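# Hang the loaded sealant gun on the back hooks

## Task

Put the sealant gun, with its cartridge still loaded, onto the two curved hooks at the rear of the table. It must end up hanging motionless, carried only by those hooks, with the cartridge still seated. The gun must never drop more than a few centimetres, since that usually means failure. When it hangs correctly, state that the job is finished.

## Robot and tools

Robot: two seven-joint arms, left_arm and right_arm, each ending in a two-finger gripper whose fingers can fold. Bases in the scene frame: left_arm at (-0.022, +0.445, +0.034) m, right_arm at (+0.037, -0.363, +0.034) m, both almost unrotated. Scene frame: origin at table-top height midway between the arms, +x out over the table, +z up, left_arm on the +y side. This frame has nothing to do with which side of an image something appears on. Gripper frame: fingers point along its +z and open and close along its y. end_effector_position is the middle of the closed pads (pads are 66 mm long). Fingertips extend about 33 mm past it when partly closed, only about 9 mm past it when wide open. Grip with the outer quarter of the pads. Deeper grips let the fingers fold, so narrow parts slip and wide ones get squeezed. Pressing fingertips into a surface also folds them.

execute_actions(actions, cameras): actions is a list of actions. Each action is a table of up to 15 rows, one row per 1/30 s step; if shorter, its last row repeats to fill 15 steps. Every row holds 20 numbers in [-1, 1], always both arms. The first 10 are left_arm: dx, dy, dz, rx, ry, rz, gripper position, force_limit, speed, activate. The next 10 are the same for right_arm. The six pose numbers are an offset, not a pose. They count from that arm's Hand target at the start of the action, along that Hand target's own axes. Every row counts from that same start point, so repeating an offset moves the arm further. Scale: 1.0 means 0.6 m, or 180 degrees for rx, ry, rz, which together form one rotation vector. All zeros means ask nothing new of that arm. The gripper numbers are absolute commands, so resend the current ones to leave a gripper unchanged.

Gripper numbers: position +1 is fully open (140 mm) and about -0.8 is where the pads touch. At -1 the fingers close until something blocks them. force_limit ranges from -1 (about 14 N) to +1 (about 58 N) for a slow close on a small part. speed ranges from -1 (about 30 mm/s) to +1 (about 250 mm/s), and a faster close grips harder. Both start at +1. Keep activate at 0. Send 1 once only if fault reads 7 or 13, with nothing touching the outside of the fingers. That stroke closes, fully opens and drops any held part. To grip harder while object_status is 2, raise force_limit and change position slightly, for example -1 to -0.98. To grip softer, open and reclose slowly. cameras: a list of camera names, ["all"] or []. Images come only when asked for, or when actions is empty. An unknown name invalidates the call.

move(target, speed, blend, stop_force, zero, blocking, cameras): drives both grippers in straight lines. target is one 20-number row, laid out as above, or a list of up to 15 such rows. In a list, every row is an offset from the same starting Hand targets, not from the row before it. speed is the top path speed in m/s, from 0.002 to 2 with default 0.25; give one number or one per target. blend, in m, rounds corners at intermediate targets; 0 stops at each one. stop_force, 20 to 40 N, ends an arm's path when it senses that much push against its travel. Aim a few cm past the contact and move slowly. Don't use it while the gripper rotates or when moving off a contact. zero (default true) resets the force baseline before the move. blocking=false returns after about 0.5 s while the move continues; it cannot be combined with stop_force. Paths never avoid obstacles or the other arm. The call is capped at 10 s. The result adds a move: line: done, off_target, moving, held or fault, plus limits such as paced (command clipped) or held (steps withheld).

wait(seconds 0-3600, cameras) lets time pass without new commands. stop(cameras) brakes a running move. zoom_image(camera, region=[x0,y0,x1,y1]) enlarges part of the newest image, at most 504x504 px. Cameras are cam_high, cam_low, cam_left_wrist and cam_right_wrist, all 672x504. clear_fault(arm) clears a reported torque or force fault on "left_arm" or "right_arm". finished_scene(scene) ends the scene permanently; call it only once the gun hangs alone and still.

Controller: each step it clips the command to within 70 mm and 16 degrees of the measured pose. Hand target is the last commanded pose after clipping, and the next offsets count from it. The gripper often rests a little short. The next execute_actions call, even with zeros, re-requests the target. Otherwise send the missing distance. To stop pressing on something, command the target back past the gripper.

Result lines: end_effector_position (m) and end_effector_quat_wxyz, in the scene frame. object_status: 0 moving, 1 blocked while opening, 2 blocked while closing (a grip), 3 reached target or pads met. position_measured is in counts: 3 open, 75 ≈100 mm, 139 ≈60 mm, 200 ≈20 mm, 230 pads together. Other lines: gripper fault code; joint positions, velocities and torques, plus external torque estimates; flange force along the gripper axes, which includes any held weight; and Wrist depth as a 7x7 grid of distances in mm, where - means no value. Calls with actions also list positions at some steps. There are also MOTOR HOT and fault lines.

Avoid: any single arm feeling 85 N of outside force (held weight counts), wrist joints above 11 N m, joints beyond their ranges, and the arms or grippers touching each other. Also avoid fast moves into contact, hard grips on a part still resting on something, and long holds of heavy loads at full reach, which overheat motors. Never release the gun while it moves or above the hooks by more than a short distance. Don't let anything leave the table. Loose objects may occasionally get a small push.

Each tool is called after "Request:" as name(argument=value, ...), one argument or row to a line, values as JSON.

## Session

Request:
execute_actions(
  actions=[],
)

Scene clock: 0.00 s.
left_arm: end_effector_position=(+0.3646, +0.4379, +0.1542) position_measured=3 object_status=3 fault=0 end_effector_quat_wxyz=(-0.129, +0.443, +0.870, +0.174) | right_arm: end_effector_position=(+0.5957, +0.0450, +0.2685) position_measured=3 object_status=3 fault=0 end_effector_quat_wxyz=(+0.187, -0.457, +0.847, -0.195)
Joint positions: left_arm=[-0.35 -0.171 0.058 -2.56 0.48 2.134 1.919] | right_arm=[0.81 0.23 -0.059 -1.863 -0.626 2.253 1.742]
Joint velocities: within noise
Joint torques (N m): no reading
External joint torques (N m): no reading
Flange force (N): no reading
Wrist depth (mm): cam_left_wrist=[- - - 330 - - - / - - - - - - - / - - - - - 342 - / - - 290 - 318 332 - / - 128 293 - - - 136 / - 112 276 - 274 - 112 / - - - - 250 255 -] | cam_right_wrist=[569 490 425 386 308 307 - / 742 490 440 400 321 318 295 / 398 463 484 436 346 351 304 / 715 755 493 449 421 340 - / - 149 546 484 450 125 106 / - - - - - - 102 / 300 346 - 519 504 - -]
Hand target: left_arm +0.3646, +0.4379, +0.1542; -0.129, +0.443, +0.870, +0.174 | right_arm +0.5957, +0.0450, +0.2685; +0.187, -0.457, +0.847, -0.195
Tool commands: left_gripper/position=+1.0 left_gripper/force_limit=+1.0 left_gripper/speed=+1.0 left_gripper/activate=+0.0 right_gripper/position=+1.0 right_gripper/force_limit=+1.0 right_gripper/speed=+1.0 right_gripper/activate=+0.0

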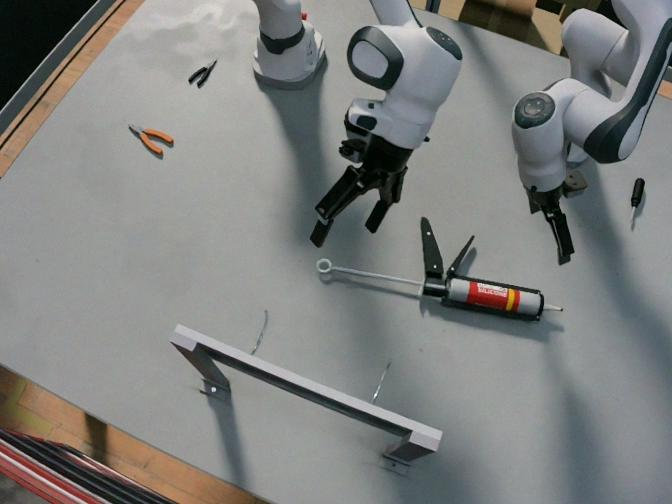

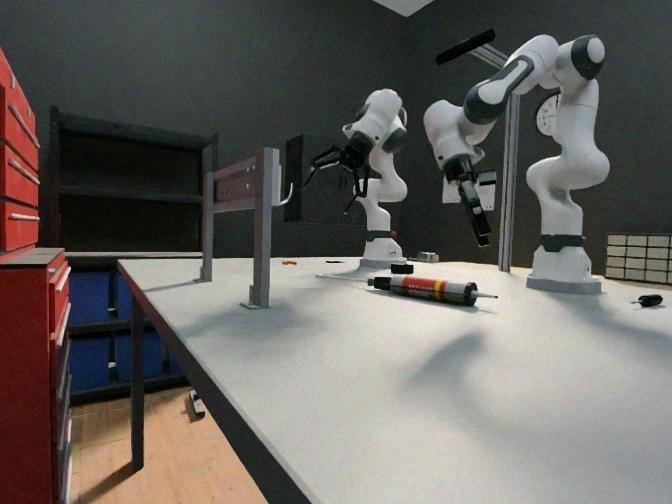

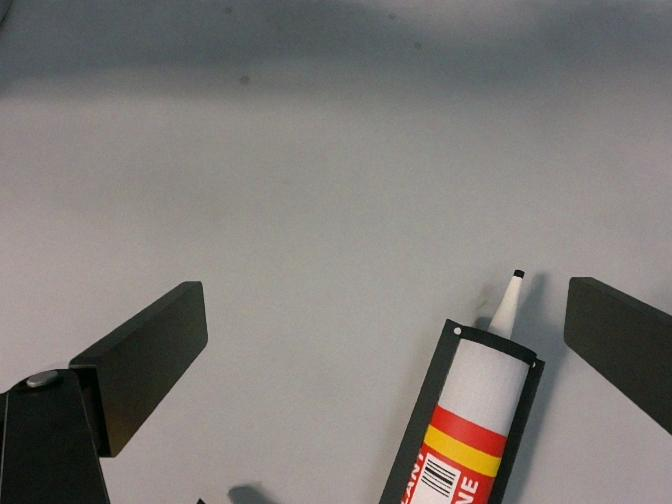

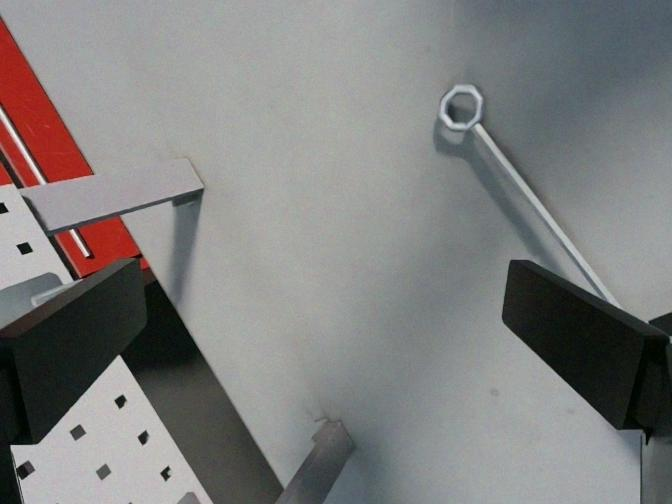

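Request:
move(
  target=[
    [0.076,0.038,-0.181,0,0,0,1,-1,1,0,-0.018,0.037,-0.127,0.155,-0.067,-0.064,1,0,-1,0],
    [0.388,0.017,-0.25,0.181,0.0266,-0.784,1,-1,1,0,-0.036,0.0735,-0.2545,0.3096,-0.1335,-0.1286,1,0,-1,0],
  ],
  speed=0.6,
  blend=0.05,
  cameras=["cam_high","cam_right_wrist"],
)

Request:
zoom_image(
  camera="cam_right_wrist",
  region=[320, 0, 580, 400],
)

Scene clock: 42.50 s.
left_arm: end_effector_position=(+0.2501, +0.5511, +0.3804) position_measured=3 object_status=3 fault=0 end_effector_quat_wxyz=(-0.002, +0.705, -0.709, +0.000) | right_arm: end_effector_position=(+0.5011, +0.1095, +0.3803) position_measured=3 object_status=3 fault=0 end_effector_quat_wxyz=(+0.498, -0.500, +0.502, -0.500)
Joint positions: left_arm=[0.685 -0.882 -0.215 -2.475 -0.164 1.608 0.572] | right_arm=[1.175 0.112 0.016 -2.279 -1.818 1.798 2.417]
Joint velocities: left_arm=[0 -0.002 0 -0.001 0 0 -0.006] | right_arm=[within noise]
Joint torques (N m): left_arm=[0.95 -2.18 4.32 23.16 0.5 2.38 -0.2] | right_arm=[0.24 -32.86 -0.69 21.07 -1.69 -2.13 0.01]
External joint torques (N m): left_arm=[0.91 -0.14 0.32 -0.93 -0.27 -0.18 -0.2] | right_arm=[0.05 -0.31 -0.71 0.19 -0.28 -0.25 0.11]
Flange force (N): left_arm=[0.4 2.2 2.1] | right_arm=[0.6 -0.2 0.7]
Wrist depth (mm): cam_left_wrist=[- 447 - - - - 359 / - 493 512 - - 444 347 / - - - - - - 425 / - - - - - - - / - 123 564 - - - 124 / - - - - - - 112 / - 1733 1666 1654 1536 1836 1654] | cam_right_wrist=[- - 929 902 - 607 - / 1242 - 1242 - 494 1278 - / - - 1207 1509 504 1622 463 / 1376 - 1333 - 530 - 466 / - 138 1421 - 1552 133 102 / - - 1479 - 1598 683 102 / 1767 - 1672 1711 - 683 -]
Hand target: left_arm +0.2496, +0.5500, +0.3800; -0.001, +0.707, -0.707, +0.001 | right_arm +0.5001, +0.1101, +0.3796; +0.499, -0.500, +0.500, -0.500
Off the commanded pose: left_arm 0.001 m, 0 deg | right_arm 0.001 m, 0 deg.
move: done; limits=paced

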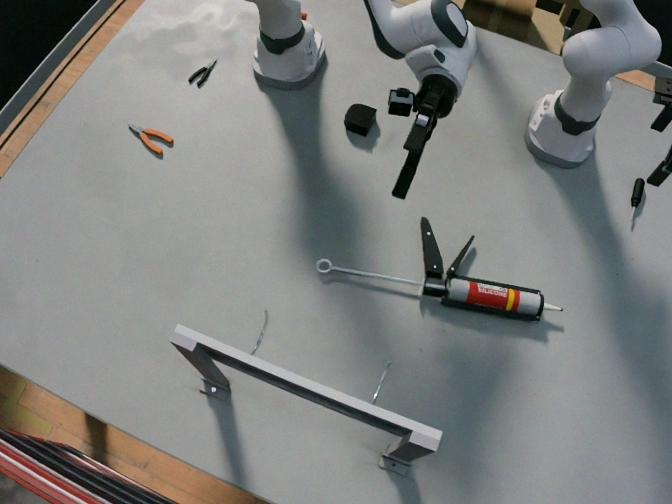

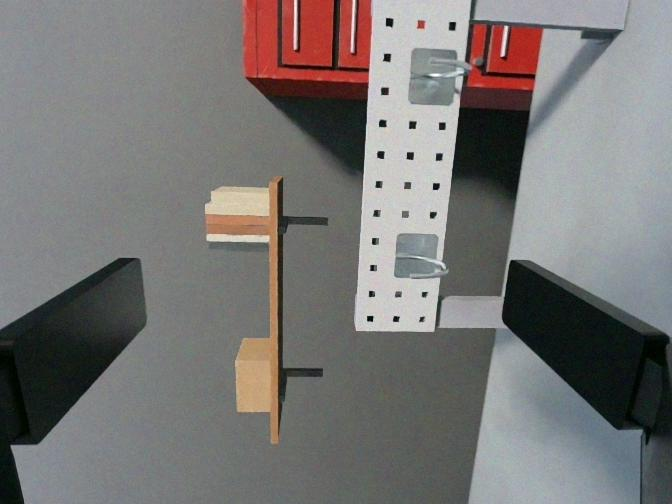

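Scaled by 1.260.

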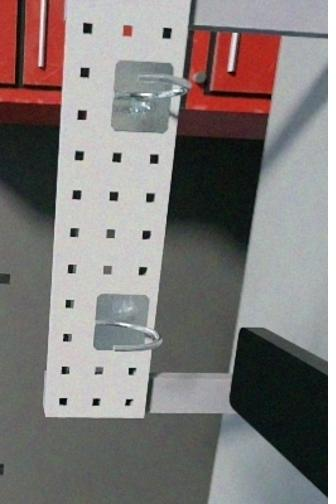

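Request:
move(
  target=[0,0,0,0,0,0,1,-1,1,0,-0.2333,0.2167,0.0167,-0.498,-0.0511,-0.0511,1,0,-1,0],
  speed=0.6,
  cameras=["cam_right_wrist"],
)

Scene clock: 70.23 s.
left_arm: end_effector_position=(+0.2501, +0.5511, +0.3804) position_measured=3 object_status=3 fault=0 end_effector_quat_wxyz=(-0.002, +0.706, -0.709, +0.000) | right_arm: end_effector_position=(+0.5102, +0.2511, +0.2508) position_measured=3 object_status=3 fault=0 end_effector_quat_wxyz=(-0.002, +0.774, -0.634, -0.002)
Joint positions: left_arm=[0.685 -0.882 -0.215 -2.475 -0.164 1.608 0.569] | right_arm=[0.721 0.928 0.367 -0.69 -0.287 1.588 0.796]
Joint velocities: left_arm=[within noise] | right_arm=[0.001 0 -0.001 0 0 -0.005 -0.007]
Joint torques (N m): left_arm=[0.43 -2.07 4.71 23.15 0.62 2.39 -0.21] | right_arm=[0.58 -56.8 4.62 24.39 0.37 2.24 -0.19]
External joint torques (N m): left_arm=[0.43 -0.07 0.76 -0.82 -0.14 -0.15 -0.2] | right_arm=[0.27 -0.83 -1.49 1.32 -0.41 -0.28 -0.19]
Flange force (N): left_arm=[-0.2 2.4 1.7] | right_arm=[0.0 0.0 0.0]
Wrist depth (mm): cam_left_wrist=[- 439 475 - - - 362 / - - - - - 444 346 / 538 - - - - - 417 / 544 - - - 498 - - / 570 123 - 535 550 546 124 / - 111 - 587 - - 107 / - 1733 1679 1666 1570 1547 1605] | cam_right_wrist=[- 336 339 348 - 349 - / 342 356 352 346 - - - / 359 360 370 365 343 415 - / 368 394 383 360 382 398 - / - 148 392 385 418 125 107 / - - - 391 - - 102 / - 438 - 461 - 468 -]
Hand target: left_arm +0.2496, +0.5500, +0.3800; -0.001, +0.707, -0.707, +0.001 | right_arm +0.5101, +0.2499, +0.2495; +0.001, +0.775, -0.632, +0.000
Off the commanded pose: left_arm 0.001 m, 0 deg | right_arm 0.002 m, 1 deg.
move: done; limits=paced

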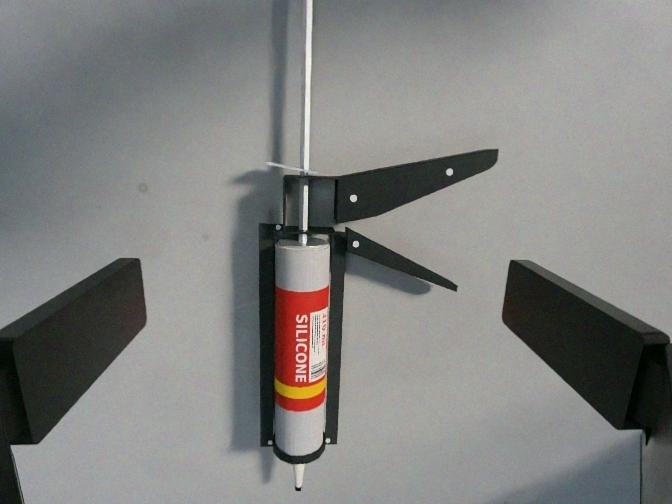

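Request:
move(
  target=[
    [0,0,0,0,0,0,1,-1,1,0,-0.1,-0.037,0.25,0,0,0.0128,1,0,-1,0],
    [0,0,0,0,0,0,1,-1,1,0,-0.1,-0.037,0.35,0,0,0.0128,1,0,-1,0],
  ],
  speed=[0.25,0.1],
  blend=0.02,
  cameras=["cam_high","cam_right_wrist"],
)

Scene clock: 83.80 s.
left_arm: end_effector_position=(+0.2501, +0.5511, +0.3804) position_measured=3 object_status=3 fault=0 end_effector_quat_wxyz=(-0.002, +0.706, -0.709, +0.000) | right_arm: end_effector_position=(+0.5184, +0.3102, +0.0409) position_measured=3 object_status=3 fault=0 end_effector_quat_wxyz=(-0.032, +0.764, -0.645, -0.002)
Joint positions: left_arm=[0.685 -0.882 -0.215 -2.475 -0.164 1.608 0.569] | right_arm=[0.82 1.327 0.297 -0.502 -0.301 1.872 0.842]
Joint velocities: left_arm=[within noise] | right_arm=[0 -0.002 -0.002 0.001 0.003 0.003 0]
Joint torques (N m): left_arm=[0.45 -2.04 4.69 23.12 0.61 2.39 -0.2] | right_arm=[0.23 -59.99 2.79 24.69 0.8 3.41 0.23]
External joint torques (N m): left_arm=[0.4 -0.11 0.7 -0.87 -0.16 -0.16 -0.2] | right_arm=[-0.08 0.7 -2.19 0.7 0.05 0.74 0.24]
Flange force (N): left_arm=[0.1 2.6 1.9] | right_arm=[0.0 0.0 0.0]
Wrist depth (mm): cam_left_wrist=[485 444 - - - - 362 / - 486 476 504 - 427 346 / - 504 - - 482 - 442 / - - 519 550 526 525 476 / - 112 561 - - - 124 / - 104 - - - - 112 / - 1719 1867 1654 1666 1629 1776] | cam_right_wrist=[148 149 146 127 147 122 122 / 155 155 156 155 127 125 127 / 161 163 163 162 155 167 168 / - 171 148 136 150 147 174 / - 180 156 131 181 131 110 / 193 - 161 138 171 197 99 / 202 209 179 147 180 210 -]
Hand target: left_arm +0.2496, +0.5500, +0.3800; -0.001, +0.707, -0.707, +0.001 | right_arm +0.5196, +0.3130, +0.0394; +0.001, +0.763, -0.647, +0.000
Off the commanded pose: left_arm 0.001 m, 0 deg | right_arm 0.003 m, 4 deg.
elbow stopped short (right arm): the move would have taken joint 4 (elbow) straighter than the controller allows.
move: off_target (right_arm)

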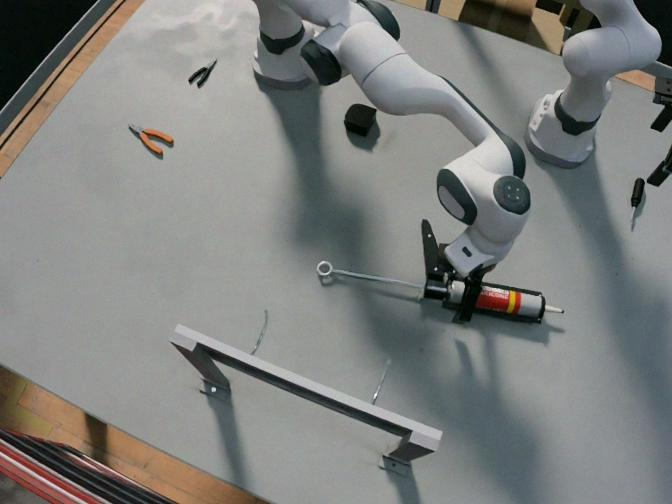

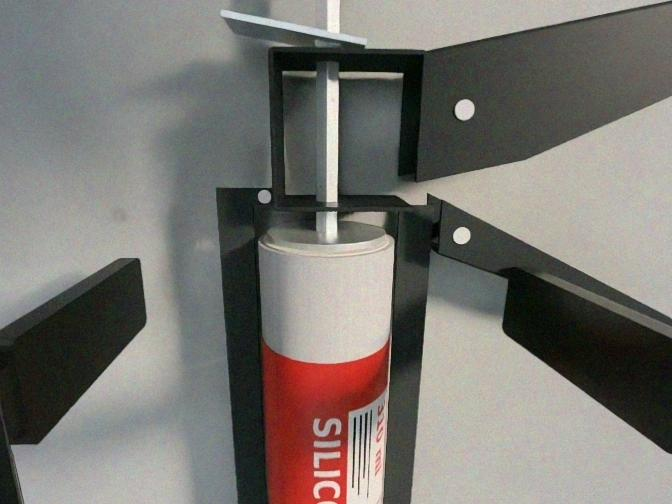

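Request:
move(
  target=[
    [0,0,0,0,0,0,1,-1,1,0,0,0,-0.3,0,0,0,1,0,-1,0],
    [0.383,-0.445,0.417,0,0,-0.052,1,0,-1,0,0.984,0.112,-0.4,0.1572,-0.4818,0.1572,1,0,-1,0],
  ],
  speed=[0.3,0.5],
  blend=0.02,
  cameras=["cam_high","cam_left_wrist","cam_right_wrist"],
)

Scene clock: 132.40 s.
left_arm: end_effector_position=(+0.5175, +0.3203, +0.1301) position_measured=3 object_status=3 fault=0 end_effector_quat_wxyz=(-0.001, +0.761, -0.648, +0.002) | right_arm: end_effector_position=(+0.5502, -0.2803, +0.2801) position_measured=3 object_status=3 fault=0 end_effector_quat_wxyz=(+0.602, -0.369, +0.604, +0.370)
Joint positions: left_arm=[0.596 0.265 -0.852 -2.18 0.278 2.341 -0.58] | right_arm=[-0.253 0.174 -0.297 -2.507 1.564 1.513 -1.101]
Joint torques (N m): left_arm=[0.34 -28.3 -5.78 21.88 0.57 2.49 -0.19] | right_arm=[-0.16 -30.45 -1.61 17.97 0.85 -2.46 -0.14]
External joint torques (N m): left_arm=[0.37 -0.37 0.46 0 0 -0.18 -0.2] | right_arm=[-0.3 -0.22 -0.8 1.15 -0.38 -0.17 -0.12]
Flange force (N): left_arm=[-0.6 0.5 -0.6] | right_arm=[0.2 -2.8 -2.7]
Wrist depth (mm): cam_left_wrist=[- - - - - 241 214 / - - - - 223 219 - / - 267 - - 240 257 - / - - - 243 250 - - / 305 122 - 259 238 - 124 / - 112 - 267 263 - 112 / - - - 281 275 - -] | cam_right_wrist=[370 - 732 1006 - 739 917 / 387 - 739 - 4347 2860 3019 / - - - - 673 703 2587 / 1020 1144 2131 - 611 657 - / - 138 2131 3747 2937 125 102 / - - - - 3813 - 102 / - - - 2937 - - -]
Hand target: left_arm +0.5172, +0.3203, +0.1303; -0.001, +0.763, -0.647, +0.001 | right_arm +0.5496, -0.2803, +0.2800; +0.602, -0.371, +0.603, +0.370
Off the commanded pose: left_arm 0.000 m, 0 deg | right_arm 0.001 m, 0 deg.
elbow stopped short (right arm): the move would have taken joint 4 (elbow) straighter than the controller allows.
move: done; limits=paced

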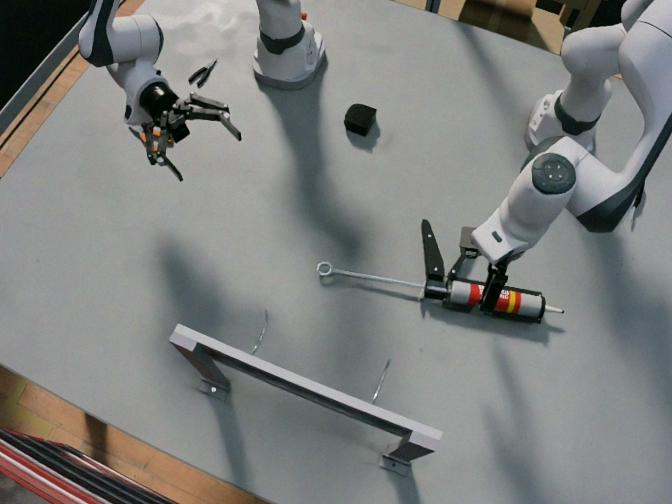

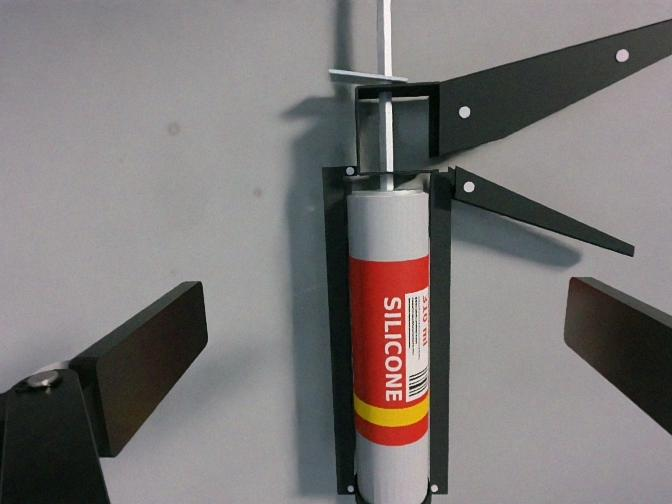

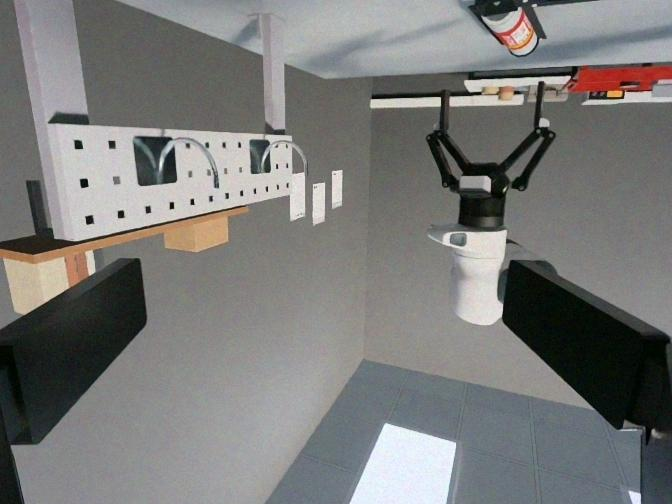

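Request:
move(
  target=[-0.015,0,0.15,0,0,0,1,0.5,-1,0,0,0,0,0,0,0,1,0,-1,0],
  speed=0.1,
  cameras=["cam_left_wrist"],
)

Scene clock: 139.67 s.
left_arm: end_effector_position=(+0.5147, +0.3295, +0.0397) position_measured=3 object_status=3 fault=0 end_effector_quat_wxyz=(+0.001, +0.761, -0.648, -0.001) | right_arm: end_effector_position=(+0.5502, -0.2803, +0.2801) position_measured=3 object_status=3 fault=0 end_effector_quat_wxyz=(+0.602, -0.369, +0.604, +0.370)
Joint positions: left_arm=[0.469 0.447 -0.676 -2.204 0.471 2.506 -0.695] | right_arm=[-0.253 0.174 -0.297 -2.507 1.564 1.513 -1.101]
Joint velocities: left_arm=[0 0 0.001 0 -0.002 0 -0.006] | right_arm=[within noise]
Joint torques (N m): left_arm=[0.07 -35.27 -7.96 18.68 0.46 2.98 0.02] | right_arm=[-0.13 -30.51 -1.61 17.95 0.86 -2.46 -0.25]
External joint torques (N m): left_arm=[-0.11 -1.15 0.44 -0.19 0 0.33 0.02] | right_arm=[-0.15 -0.29 -0.69 1.17 -0.37 -0.19 -0.22]
Flange force (N): left_arm=[-1.3 3.2 -1.1] | right_arm=[0.3 -2.6 -2.3]
Wrist depth (mm): cam_left_wrist=[- 171 168 154 145 131 130 / - - - - 150 134 - / - - - 156 139 146 144 / - 191 - 162 145 - 148 / - 128 - 151 142 - 124 / - - - 170 146 - 196 / - - - 168 152 - 197] | cam_right_wrist=[371 1509 655 802 - 637 785 / 394 - 1672 - 4025 636 3061 / 1103 - - 3344 706 681 - / 1045 1181 2131 2937 3622 657 - / - 137 2131 3881 3506 125 106 / - - - 2619 4347 3506 102 / 1294 - - 2977 2527 - -]
Hand target: left_arm +0.5159, +0.3292, +0.0403; -0.001, +0.763, -0.647, +0.001 | right_arm +0.5496, -0.2803, +0.2800; +0.602, -0.371, +0.603, +0.370
Off the commanded pose: left_arm 0.001 m, 0 deg | right_arm 0.001 m, 0 deg.
move: done

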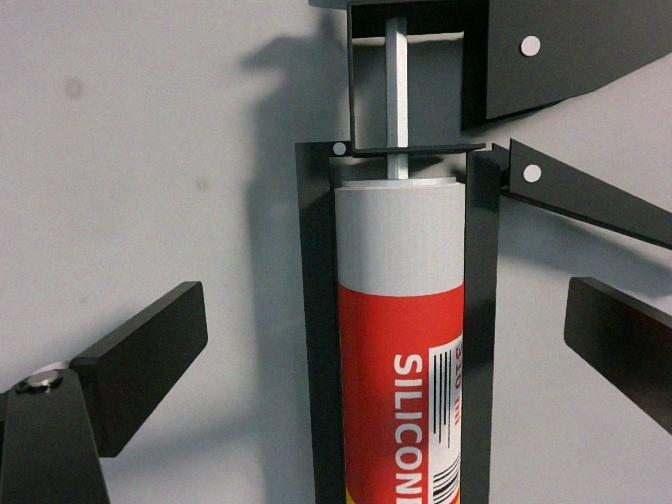

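Request:
move(
  target=[0,0.01,0,0,0,0,1,0.5,-1,0,0,0,0,0,0,0,1,0,-1,0],
  speed=0.1,
)

Request:
execute_actions(
  actions=[
    [[0,0,0,0,0,0,-1,0.5,-1,0,0,0,0,0,0,0,1,0,-1,0]],
    [[0,0,0,0,0,0,-1,0.5,-1,0,0,0,0,0,0,0,1,0,-1,0]],
    [[0,0,0,0,0,0,-1,0.5,-1,0,0,0,0,0,0,0,1,0,-1,0]],
    [[0,0,0,0,0,0,-1,0.5,-1,0,0,0,0,0,0,0,1,0,-1,0]],
    [[0,0,0,0,0,0,-1,0.5,-1,0,0,0,0,0,0,0,1,0,-1,0]],
    [[0,0,0,0,0,0,-1,0.5,-1,0,0,0,0,0,0,0,1,0,-1,0]],
  ],
  cameras=["cam_left_wrist"],
)

Scene clock: 147.27 s.
left_arm: end_effector_position=(+0.5099, +0.3286, +0.0401) position_measured=3 object_status=3 fault=0 end_effector_quat_wxyz=(-0.001, +0.760, -0.650, -0.001) | right_arm: end_effector_position=(+0.5502, -0.2803, +0.2801) position_measured=3 object_status=3 fault=0 end_effector_quat_wxyz=(+0.602, -0.369, +0.604, +0.370)
Joint positions: left_arm=[0.47 0.433 -0.679 -2.223 0.471 2.515 -0.699] | right_arm=[-0.253 0.174 -0.297 -2.507 1.564 1.513 -1.101]
Joint velocities: left_arm=[0.001 -0.003 0 -0.001 0.002 0.004 -0.003] | right_arm=[within noise]
Joint torques (N m): left_arm=[0.84 -34.76 -8.25 17.81 0.23 2.9 -0.26] | right_arm=[-0.14 -30.42 -1.6 17.99 0.85 -2.47 -0.24]
External joint torques (N m): left_arm=[0.6 -1.08 -0.12 -1.07 -0.23 0.25 -0.26] | right_arm=[-0.23 -0.03 -0.74 1.05 -0.39 -0.18 -0.21]
Flange force (N): left_arm=[-3.5 7.3 -3.6] | right_arm=[0.9 -2.8 -2.5]
Wrist depth (mm): cam_left_wrist=[- 174 169 143 145 131 130 / 181 - - 144 148 134 - / - 183 - 157 152 146 - / 195 - - 163 159 - 149 / - 119 - 152 145 - 131 / - 112 207 162 150 - 112 / - 219 - 163 156 - 200] | cam_right_wrist=[373 - - - - 621 - / 386 1564 708 - 3293 641 2619 / 396 458 715 3506 4025 667 2751 / 1035 507 - 3150 729 651 3450 / - 138 2442 5055 3952 125 107 / - - - - - 3747 102 / 1301 - 2337 2557 3105 2898 -]
Hand target: left_arm +0.5100, +0.3283, +0.0403; -0.001, +0.763, -0.647, +0.001 | right_arm +0.5496, -0.2803, +0.2800; +0.602, -0.371, +0.603, +0.370
Off the commanded pose: left_arm 0.000 m, 0 deg | right_arm 0.001 m, 0 deg.
move: done

Scene clock: 150.47 s.
left_arm: end_effector_position=(+0.5093, +0.3282, +0.0402) position_measured=112 object_status=2 fault=0 end_effector_quat_wxyz=(-0.001, +0.761, -0.649, -0.001) | right_arm: end_effector_position=(+0.5502, -0.2803, +0.2801) position_measured=3 object_status=3 fault=0 end_effector_quat_wxyz=(+0.602, -0.369, +0.604, +0.370)
Joint positions: left_arm=[0.47 0.432 -0.68 -2.225 0.47 2.516 -0.7] | right_arm=[-0.253 0.174 -0.297 -2.507 1.564 1.513 -1.101]
Joint torques (N m): left_arm=[0.8 -34.06 -7.82 18.64 0.51 3.33 -0.12] | right_arm=[-0.12 -30.46 -1.62 17.92 0.86 -2.47 -0.26]
External joint torques (N m): left_arm=[0.61 -0.52 0.32 -0.15 0.05 0.7 -0.12] | right_arm=[-0.27 -0.18 -0.82 1.02 -0.38 -0.18 -0.23]
External joint torques at the end of the 2nd action: left_arm=[0.77 -1.11 0.01 -0.94 -0.23 0.36 -0.19] | right_arm=[-0.25 -0.2 -0.8 1.05 -0.37 -0.18 -0.23]
External joint torques at the end of the 3rd action: left_arm=[0.76 -1.16 -0.05 -0.87 -0.23 0.39 -0.19] | right_arm=[-0.18 -0.33 -0.66 1.12 -0.37 -0.19 -0.25]
External joint torques at the end of the 4th action: left_arm=[0.89 -1.34 0.1 0.09 -0.11 0.59 -0.12] | right_arm=[-0.28 -0.31 -0.82 1.17 -0.37 -0.19 -0.26]
External joint torques at the end of the 5th action: left_arm=[0.74 0.04 0.36 -0.23 0.05 0.67 -0.07] | right_arm=[-0.17 -0.27 -0.7 1.18 -0.38 -0.2 -0.19]
Flange force (N): left_arm=[-2.1 2.9 0.0] | right_arm=[0.5 -2.4 -2.6]
Flange force at the end of the 2nd action (N): left_arm=[-3.9 7.1 -3.5] | right_arm=[0.5 -2.4 -2.6]
Flange force at the end of the 3rd action (N): left_arm=[-3.9 7.0 -3.7] | right_arm=[0.2 -2.4 -2.3]
Flange force at the end of the 4th action (N): left_arm=[-3.2 4.3 -3.2] | right_arm=[0.3 -2.6 -2.7]
Flange force at the end of the 5th action (N): left_arm=[-2.0 2.0 1.0] | right_arm=[0.3 -2.7 -2.4]
Wrist depth (mm): cam_left_wrist=[- - - 144 146 131 130 / - - - - 163 135 - / - - - 155 154 146 - / - - - 160 158 - 157 / - - - 149 149 123 - / - 91 112 156 152 - 85 / - - - 159 156 - -] | cam_right_wrist=[371 1098 - 727 - 637 694 / 386 - 724 - 686 632 3105 / 400 - - 2557 - 643 2898 / 1016 1499 - - 715 655 - / - 137 - 3061 3622 125 107 / - - 2498 - 3506 - 102 / - - - - 3344 3622 -]
Hand target: left_arm +0.5100, +0.3283, +0.0403; -0.001, +0.763, -0.647, +0.001 | right_arm +0.5496, -0.2803, +0.2800; +0.602, -0.371, +0.603, +0.370
Off the commanded pose: left_arm 0.001 m, 0 deg | right_arm 0.001 m, 0 deg.
Step readings (end_effector_position of left_arm | right_arm; steps 1 to 15: 1st action; 16 to 30: 2nd action; 31 to 45: 3rd action; 46 to 60: 4th action; 61 to 75: 5th action; 76 to 90: 6th action):
0: (+0.5099, +0.3286, +0.0401) | (+0.5502, -0.2803, +0.2801)
1: (+0.5099, +0.3285, +0.0401) | (+0.5502, -0.2803, +0.2801)
2: (+0.5100, +0.3285, +0.0402) | (+0.5502, -0.2803, +0.2801)
4: (+0.5100, +0.3285, +0.0402) | (+0.5502, -0.2803, +0.2801)
8: (+0.5100, +0.3285, +0.0402) | (+0.5502, -0.2803, +0.2801)
15: (+0.5101, +0.3285, +0.0402) | (+0.5502, -0.2803, +0.2801)
16: (+0.5101, +0.3285, +0.0402) | (+0.5502, -0.2803, +0.2801)
17: (+0.5101, +0.3285, +0.0402) | (+0.5502, -0.2803, +0.2801)
19: (+0.5101, +0.3285, +0.0402) | (+0.5502, -0.2803, +0.2801)
23: (+0.5101, +0.3285, +0.0402) | (+0.5502, -0.2803, +0.2801)
30: (+0.5101, +0.3285, +0.0402) | (+0.5502, -0.2803, +0.2801)
31: (+0.5101, +0.3285, +0.0402) | (+0.5502, -0.2803, +0.2801)
32: (+0.5101, +0.3285, +0.0402) | (+0.5502, -0.2803, +0.2801)
34: (+0.5101, +0.3285, +0.0402) | (+0.5502, -0.2803, +0.2801)
38: (+0.5101, +0.3285, +0.0402) | (+0.5502, -0.2803, +0.2801)
45: (+0.5101, +0.3285, +0.0402) | (+0.5502, -0.2803, +0.2801)
46: (+0.5101, +0.3285, +0.0402) | (+0.5502, -0.2803, +0.2801)
47: (+0.5101, +0.3285, +0.0402) | (+0.5502, -0.2803, +0.2801)
49: (+0.5101, +0.3285, +0.0402) | (+0.5502, -0.2803, +0.2801)
53: (+0.5101, +0.3285, +0.0402) | (+0.5502, -0.2803, +0.2801)
60: (+0.5099, +0.3284, +0.0401) | (+0.5502, -0.2803, +0.2801)
61: (+0.5097, +0.3283, +0.0400) | (+0.5502, -0.2803, +0.2801)
62: (+0.5095, +0.3283, +0.0399) | (+0.5502, -0.2803, +0.2801)
64: (+0.5093, +0.3282, +0.0398) | (+0.5502, -0.2803, +0.2801)
68: (+0.5093, +0.3282, +0.0400) | (+0.5502, -0.2803, +0.2801)
75: (+0.5093, +0.3282, +0.0401) | (+0.5502, -0.2803, +0.2801)
76: (+0.5093, +0.3282, +0.0401) | (+0.5502, -0.2803, +0.2801)
77: (+0.5093, +0.3282, +0.0401) | (+0.5502, -0.2803, +0.2801)
79: (+0.5093, +0.3282, +0.0402) | (+0.5502, -0.2803, +0.2801)
83: (+0.5093, +0.3282, +0.0402) | (+0.5502, -0.2803, +0.2801)
90: (+0.5093, +0.3282, +0.0402) | (+0.5502, -0.2803, +0.2801)

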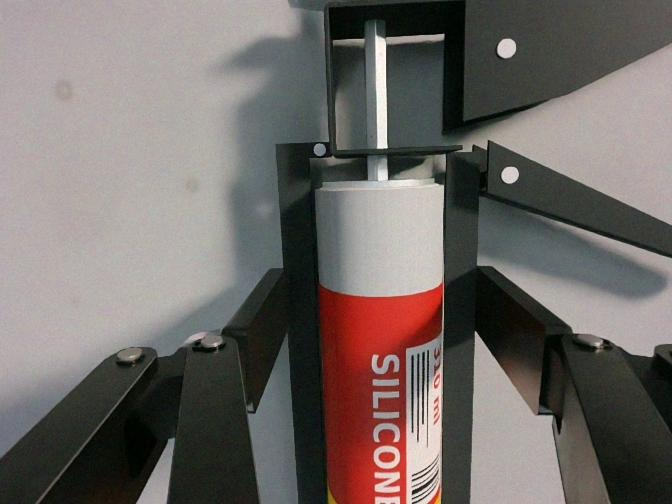

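Request:
move(
  target=[
    [0,0,-0.35,0,0,0,-1,0.5,-1,0,0,0,0,0,0,0,1,0,-1,0],
    [0.4027,-0.187,-0.633,0.4986,0.0435,0.0435,-1,0.5,-1,0,0,0,0,0,0,0,1,0,-1,0],
  ],
  speed=[0.15,0.35],
  blend=0.04,
  cameras=["all"],
)

Scene clock: 169.10 s.
left_arm: end_effector_position=(+0.6595, +0.1100, +0.4076) position_measured=112 object_status=2 fault=0 end_effector_quat_wxyz=(+0.500, -0.499, +0.512, -0.489) | right_arm: end_effector_position=(+0.5502, -0.2803, +0.2801) position_measured=3 object_status=3 fault=0 end_effector_quat_wxyz=(+0.602, -0.369, +0.604, +0.370)
Joint positions: left_arm=[1.245 -1.262 -1.688 -2.27 -0.456 3.573 -0.869] | right_arm=[-0.253 0.174 -0.297 -2.507 1.564 1.513 -1.101]
Joint velocities: left_arm=[-0.001 0.001 -0.001 0 -0.005 -0.001 -0.002] | right_arm=[within noise]
Joint torques (N m): left_arm=[1 28.61 37.32 7.98 -4.17 3.98 -0.51] | right_arm=[-0.15 -30.47 -1.6 17.95 0.85 -2.47 -0.26]
External joint torques (N m): left_arm=[0.93 2.54 7.71 1.95 -1.85 2.3 -0.41] | right_arm=[-0.19 -0.13 -0.7 1.05 -0.39 -0.18 -0.23]
Flange force (N): left_arm=[-3.7 -12.3 2.9] | right_arm=[0.7 -2.6 -2.4]
Wrist depth (mm): cam_left_wrist=[- 1067 - 152 147 132 130 / - - - 785 164 337 715 / 1203 - 1177 155 143 146 - / - - - 163 161 362 150 / - - - 151 149 127 - / - 90 - 162 156 - 85 / - - - 166 158 - -] | cam_right_wrist=[377 - 739 - 909 - - / 388 - 732 2557 - - 3747 / - - - 430 4624 3563 - / 1035 1564 1685 483 520 3684 451 / - 1575 - 3196 537 125 112 / - 1552 - 4347 - - 102 / - - 2717 2977 2717 - -]
Hand target: left_arm +0.6594, +0.1082, +0.4204; +0.498, -0.497, +0.502, -0.503 | right_arm +0.5496, -0.2803, +0.2800; +0.602, -0.371, +0.603, +0.370
Off the commanded pose: left_arm 0.013 m, 2 deg | right_arm 0.001 m, 0 deg.
move: off_target (left_arm)

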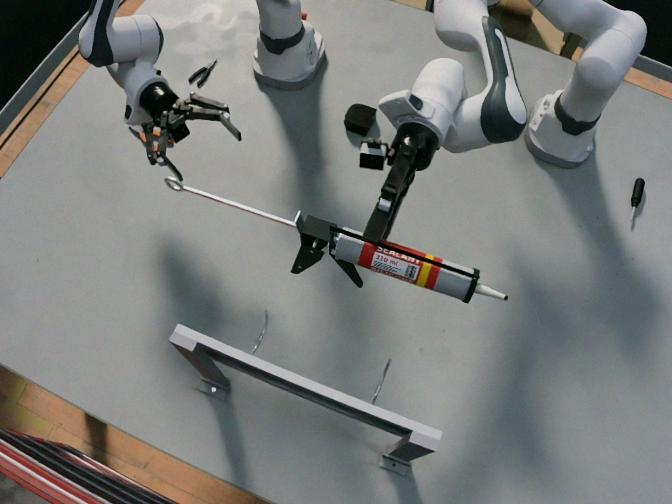

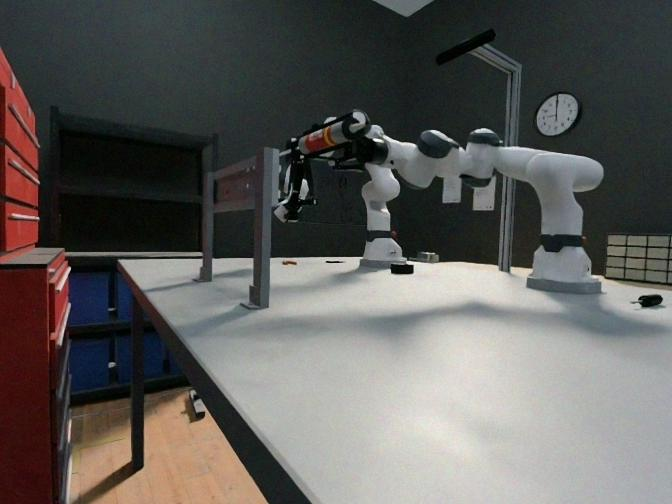

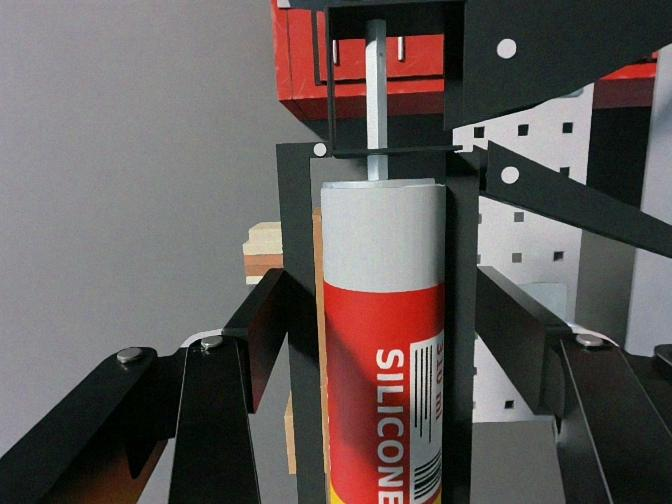

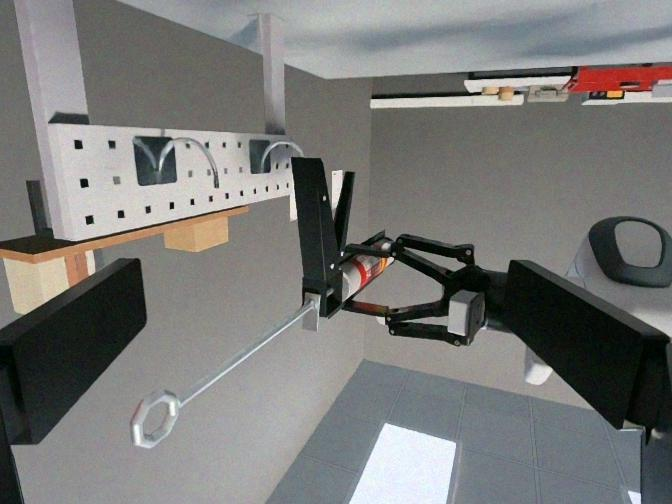

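Request:
move(
  target=[0.0042,0.0373,0.281,0.007,0,0.045,-1,0.5,-1,0,0,0,0,0,0,0,1,0,-1,0],
  speed=0.13,
  cameras=["cam_high","cam_right_wrist"],
)

Request:
zoom_image(
  camera="cam_right_wrist",
  region=[0, 50, 440, 450],
)

Request:
zoom_image(
  camera="cam_high",
  region=[140, 230, 540, 460],
)

Scene clock: 177.93 s.
left_arm: end_effector_position=(+0.8280, +0.1047, +0.3834) position_measured=112 object_status=2 fault=0 end_effector_quat_wxyz=(+0.537, -0.457, +0.538, -0.463) | right_arm: end_effector_position=(+0.5502, -0.2803, +0.2801) position_measured=3 object_status=3 fault=0 end_effector_quat_wxyz=(+0.602, -0.369, +0.604, +0.370)
Joint positions: left_arm=[1.767 -1.448 -1.731 -1.669 -0.412 3.483 -0.869] | right_arm=[-0.253 0.174 -0.297 -2.507 1.564 1.513 -1.101]
Joint velocities: left_arm=[0 -0.001 0 -0.001 -0.001 -0.006 0.001] | right_arm=[within noise]
Joint torques (N m): left_arm=[1.07 48.13 40.07 5.29 -4.08 2.73 -0.26] | right_arm=[-0.13 -30.47 -1.6 17.93 0.87 -2.46 -0.23]
External joint torques (N m): left_arm=[1.11 6.42 8.42 1.31 -1.53 1.37 -0.15] | right_arm=[-0.15 -0.2 -0.68 1.03 -0.38 -0.18 -0.2]
Flange force (N): left_arm=[-2.8 -13.1 3.8] | right_arm=[0.4 -2.4 -2.3]
Wrist depth (mm): cam_left_wrist=[- - 633 152 146 132 130 / - - 621 651 164 179 178 / - 1146 - 155 153 146 183 / - - - 150 160 192 190 / 1128 1094 120 150 149 127 196 / - 90 111 162 154 114 85 / - - - 164 158 - -] | cam_right_wrist=[377 1301 - - - - 782 / 390 1214 752 - - 2977 1753 / 1040 - 516 - 4101 2977 - / 970 450 577 557 485 467 481 / - 136 - 2823 504 125 112 / - - - 3105 3450 - 102 / - - 3293 2751 3396 - -]
Hand target: left_arm +0.8280, +0.1040, +0.3983; +0.538, -0.455, +0.530, -0.472 | right_arm +0.5496, -0.2803, +0.2800; +0.602, -0.371, +0.603, +0.370
Off the commanded pose: left_arm 0.015 m, 1 deg | right_arm 0.001 m, 0 deg.
move: off_target (left_arm)

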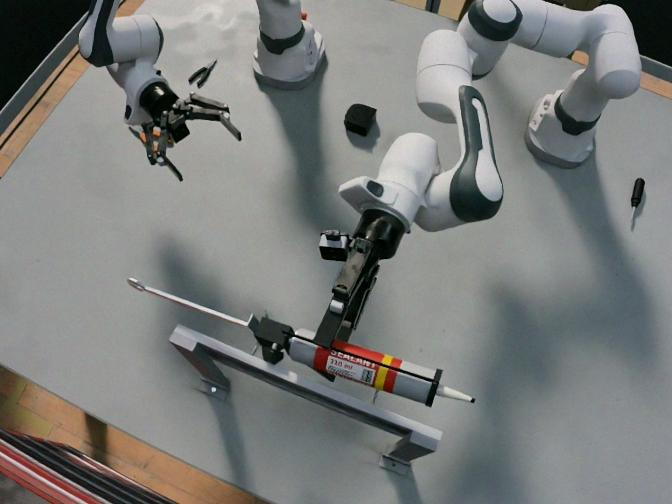

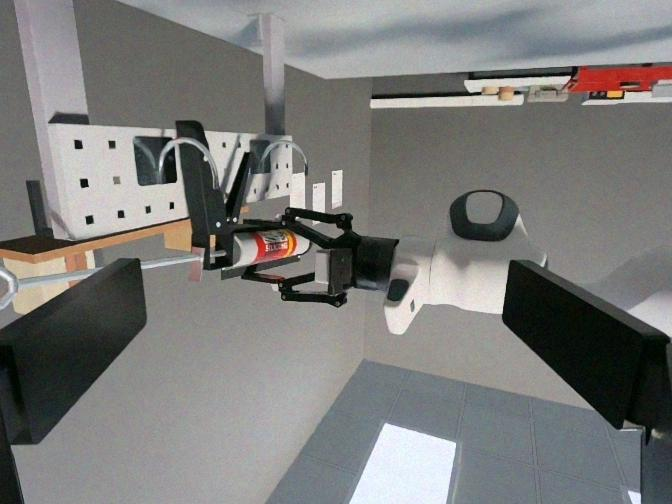

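Scaled by 1.145.

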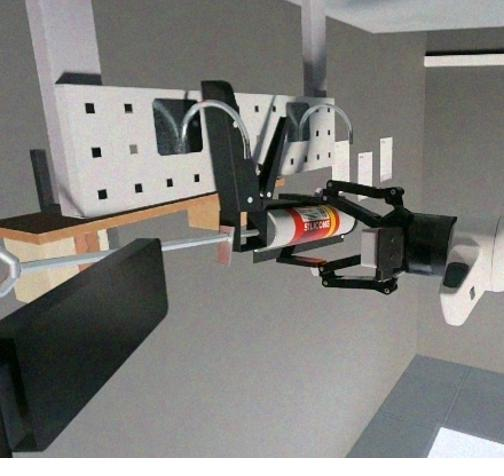

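Scaled by 1.260.

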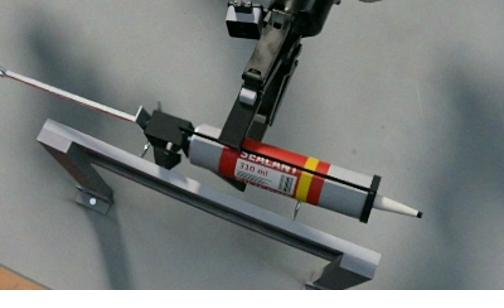

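Request:
move(
  target=[-0.0027,0.1233,-0.0032,0,0.0067,0.003,-1,0.5,-1,0,0,0,0,0,0,0,1,0,-1,0],
  speed=0.08,
  cameras=["cam_high","cam_right_wrist"],
)

Request:
zoom_image(
  camera="cam_right_wrist",
  region=[60, 80, 380, 330],
)

Request:
zoom_image(
  camera="cam_high",
  region=[140, 260, 540, 490],
)

Scene clock: 197.73 s.
left_arm: end_effector_position=(+0.8282, +0.1190, +0.3091) position_measured=112 object_status=2 fault=0 end_effector_quat_wxyz=(+0.535, -0.449, +0.547, -0.461) | right_arm: end_effector_position=(+0.5502, -0.2803, +0.2801) position_measured=3 object_status=3 fault=0 end_effector_quat_wxyz=(+0.602, -0.369, +0.604, +0.370)
Joint positions: left_arm=[1.791 -1.589 -1.769 -1.671 -0.508 3.55 -0.893] | right_arm=[-0.253 0.174 -0.297 -2.507 1.564 1.513 -1.101]
Joint velocities: left_arm=[-0.001 0.001 0.001 -0.001 -0.003 0.003 -0.001] | right_arm=[within noise]
Joint torques (N m): left_arm=[0.84 48.46 39.56 1.41 -4.75 3.05 -0.46] | right_arm=[-0.16 -30.45 -1.66 17.95 0.87 -2.47 -0.25]
External joint torques (N m): left_arm=[0.72 7.34 8.22 0.71 -2.03 1.79 -0.35] | right_arm=[-0.22 -0.2 -0.77 1.15 -0.37 -0.18 -0.22]
Flange force (N): left_arm=[-5.1 -14.4 2.1] | right_arm=[0.5 -2.8 -2.5]
Wrist depth (mm): cam_left_wrist=[- - 624 152 147 131 130 / - - 651 184 183 181 - / 1032 985 - 155 152 146 - / 1089 930 926 150 160 193 150 / - - - 151 148 149 - / - 90 - 162 156 114 85 / - - - 168 160 - -] | cam_right_wrist=[377 - 722 966 - - - / 387 - 706 - 3881 2898 2218 / - 445 563 563 500 486 - / 1076 1169 690 752 484 460 442 / - 149 - 3196 - 125 102 / - - 2498 - - 3622 102 / - - 2288 - 2823 2937 -]
Hand target: left_arm +0.8280, +0.1160, +0.3253; +0.534, -0.447, +0.538, -0.474 | right_arm +0.5496, -0.2803, +0.2800; +0.602, -0.371, +0.603, +0.370
Off the commanded pose: left_arm 0.016 m, 2 deg | right_arm 0.001 m, 0 deg.
move: off_target (left_arm)

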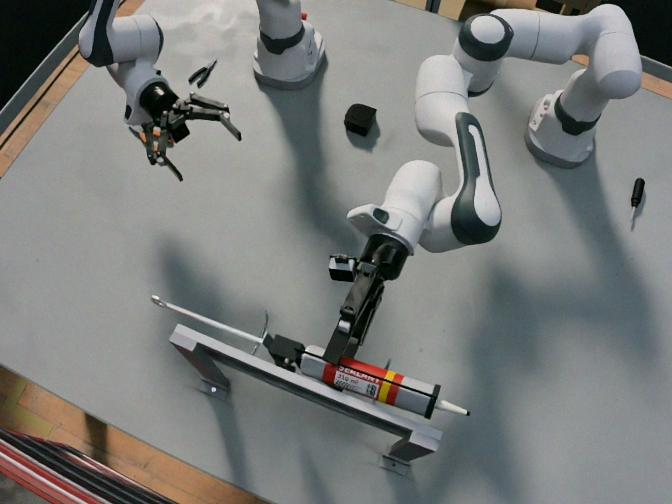

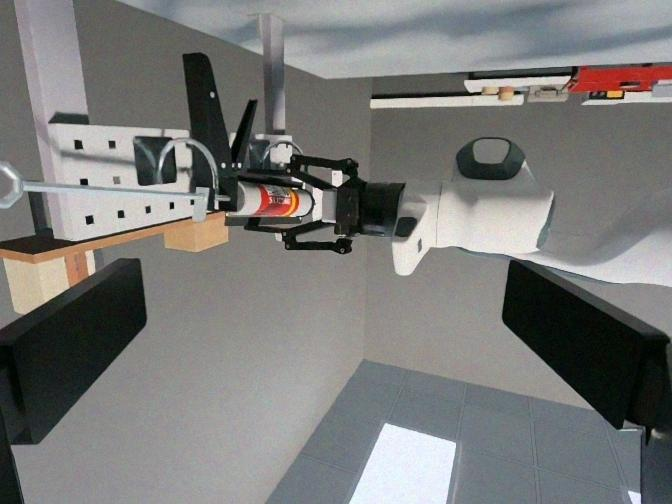

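Scaled by 1.575.

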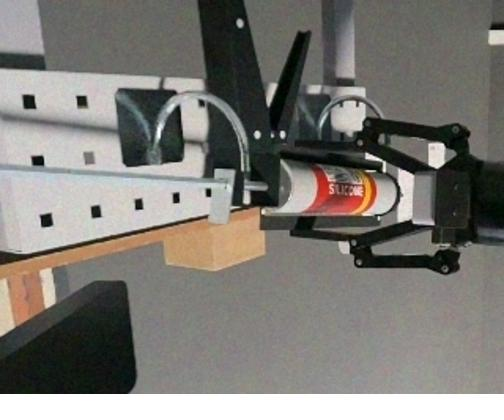

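Scaled by 1.260.

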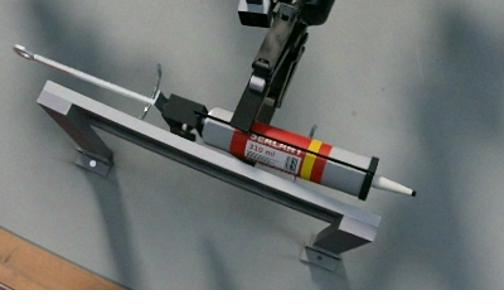

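Request:
move(
  target=[0.009,0.0592,-0.0013,0,0,0,-1,0.5,-1,0,0,0,0,0,0,0,1,0,-1,0],
  speed=0.06,
)

Request:
move(
  target=[0.0086,0.056,-0.0012,0,0,0,-1,0.5,-1,0,0,0,0,0,0,0,1,0,-1,0],
  speed=0.015,
  stop_force=20,
  cameras=["cam_high","cam_right_wrist"],
)

Request:
zoom_image(
  camera="cam_right_wrist",
  region=[60, 50, 380, 300],
)

Scene clock: 206.90 s.
left_arm: end_effector_position=(+0.8274, +0.1176, +0.2744) position_measured=112 object_status=2 fault=0 end_effector_quat_wxyz=(+0.535, -0.447, +0.547, -0.463) | right_arm: end_effector_position=(+0.5502, -0.2803, +0.2801) position_measured=3 object_status=3 fault=0 end_effector_quat_wxyz=(+0.602, -0.369, +0.604, +0.370)
Joint positions: left_arm=[1.795 -1.688 -1.766 -1.639 -0.594 3.542 -0.904] | right_arm=[-0.253 0.174 -0.297 -2.507 1.564 1.513 -1.101]
Joint torques (N m): left_arm=[1.06 47.95 39.36 -1.45 -4.74 2.49 -0.46] | right_arm=[-0.15 -30.51 -1.64 17.95 0.85 -2.46 -0.22]
External joint torques (N m): left_arm=[1.07 6.88 8.39 0.04 -2.01 1.25 -0.35] | right_arm=[-0.19 -0.24 -0.73 1.11 -0.39 -0.18 -0.19]
Flange force (N): left_arm=[-2.7 -13.2 4.9] | right_arm=[0.3 -2.6 -2.4]
Wrist depth (mm): cam_left_wrist=[- 621 183 154 159 131 130 / - - 189 186 184 134 - / - - 1022 157 155 147 - / - - 870 162 159 - 148 / - - 120 151 149 123 967 / - 91 - 162 156 124 85 / - - - 168 160 - -] | cam_right_wrist=[368 - 703 - - 703 - / 381 - 554 - 6392 2786 2587 / - - 580 535 472 446 447 / 1040 1479 1941 3105 - 490 462 / - 148 - - - 125 102 / - - - - - - 102 / - - - - 3450 - -]
Hand target: left_arm +0.8280, +0.1160, +0.2894; +0.534, -0.447, +0.538, -0.474 | right_arm +0.5496, -0.2803, +0.2800; +0.602, -0.371, +0.603, +0.370
Off the commanded pose: left_arm 0.015 m, 2 deg | right_arm 0.001 m, 0 deg.
move: off_target (left_arm)

Scene clock: 214.20 s.
left_arm: end_effector_position=(+0.8278, +0.1171, +0.2538) position_measured=112 object_status=2 fault=0 end_effector_quat_wxyz=(+0.539, -0.444, +0.542, -0.468) | right_arm: end_effector_position=(+0.5502, -0.2803, +0.2801) position_measured=3 object_status=3 fault=0 end_effector_quat_wxyz=(+0.602, -0.369, +0.604, +0.370)
Joint positions: left_arm=[1.808 -1.763 -1.775 -1.579 -0.764 3.532 -0.804] | right_arm=[-0.253 0.174 -0.297 -2.507 1.564 1.513 -1.101]
Joint velocities: left_arm=[0.003 0.005 -0.008 0.004 -0.011 0.002 0.018] | right_arm=[within noise]
Joint torques (N m): left_arm=[1.6 45.45 31.91 -1.43 -3.06 1.78 -0.58] | right_arm=[-0.15 -30.5 -1.62 17.95 0.85 -2.46 -0.24]
External joint torques (N m): left_arm=[1.53 4.21 1.65 1.51 -0.6 0.37 -0.47] | right_arm=[-0.21 -0.3 -0.74 1.15 -0.38 -0.18 -0.22]
Flange force (N): left_arm=[-5.6 -8.4 7.9] | right_arm=[0.2 -2.6 -2.5]
Wrist depth (mm): cam_left_wrist=[- - 183 157 160 133 131 / - - 188 185 183 136 - / - - 195 158 155 146 365 / - - 202 160 161 - 151 / - - 120 151 149 123 - / - 91 112 160 155 114 85 / - - - 164 157 - -] | cam_right_wrist=[379 1333 717 - 884 909 793 / 379 - 572 566 509 496 2218 / - - 625 541 470 447 427 / 1050 1249 2195 - - 151 2977 / - 134 - 3150 - 125 107 / - - - - - - 102 / - - 2470 2683 2527 2717 -]
Hand target: left_arm +0.8279, +0.1160, +0.2554; +0.534, -0.447, +0.538, -0.474 | right_arm +0.5496, -0.2803, +0.2800; +0.602, -0.371, +0.603, +0.370
Off the commanded pose: left_arm 0.002 m, 1 deg | right_arm 0.001 m, 0 deg.
move: moving (left_arm; no rest 5 s after the path's end)

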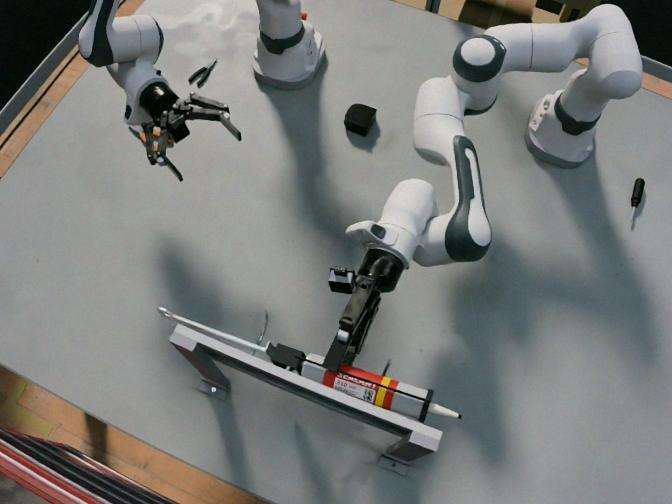

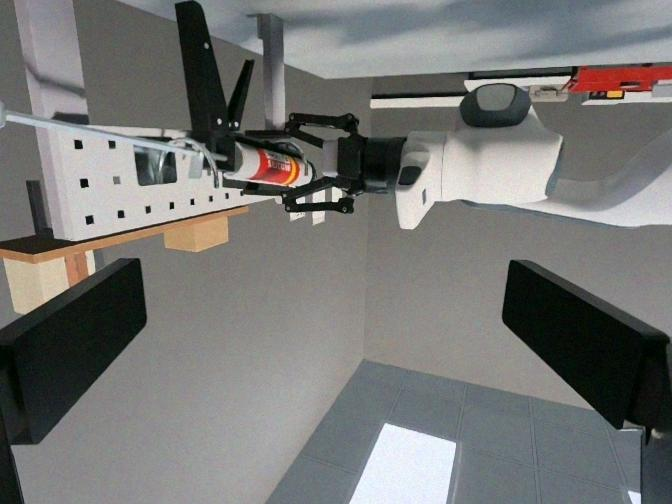

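Scaled by 1.575.

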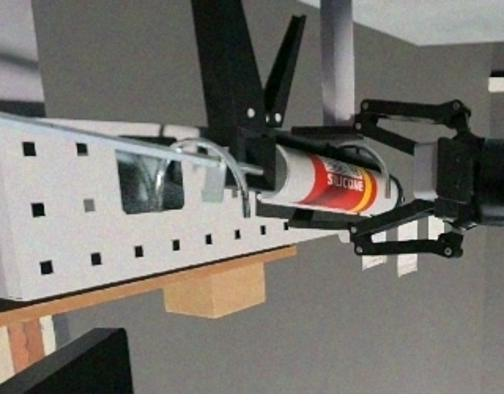

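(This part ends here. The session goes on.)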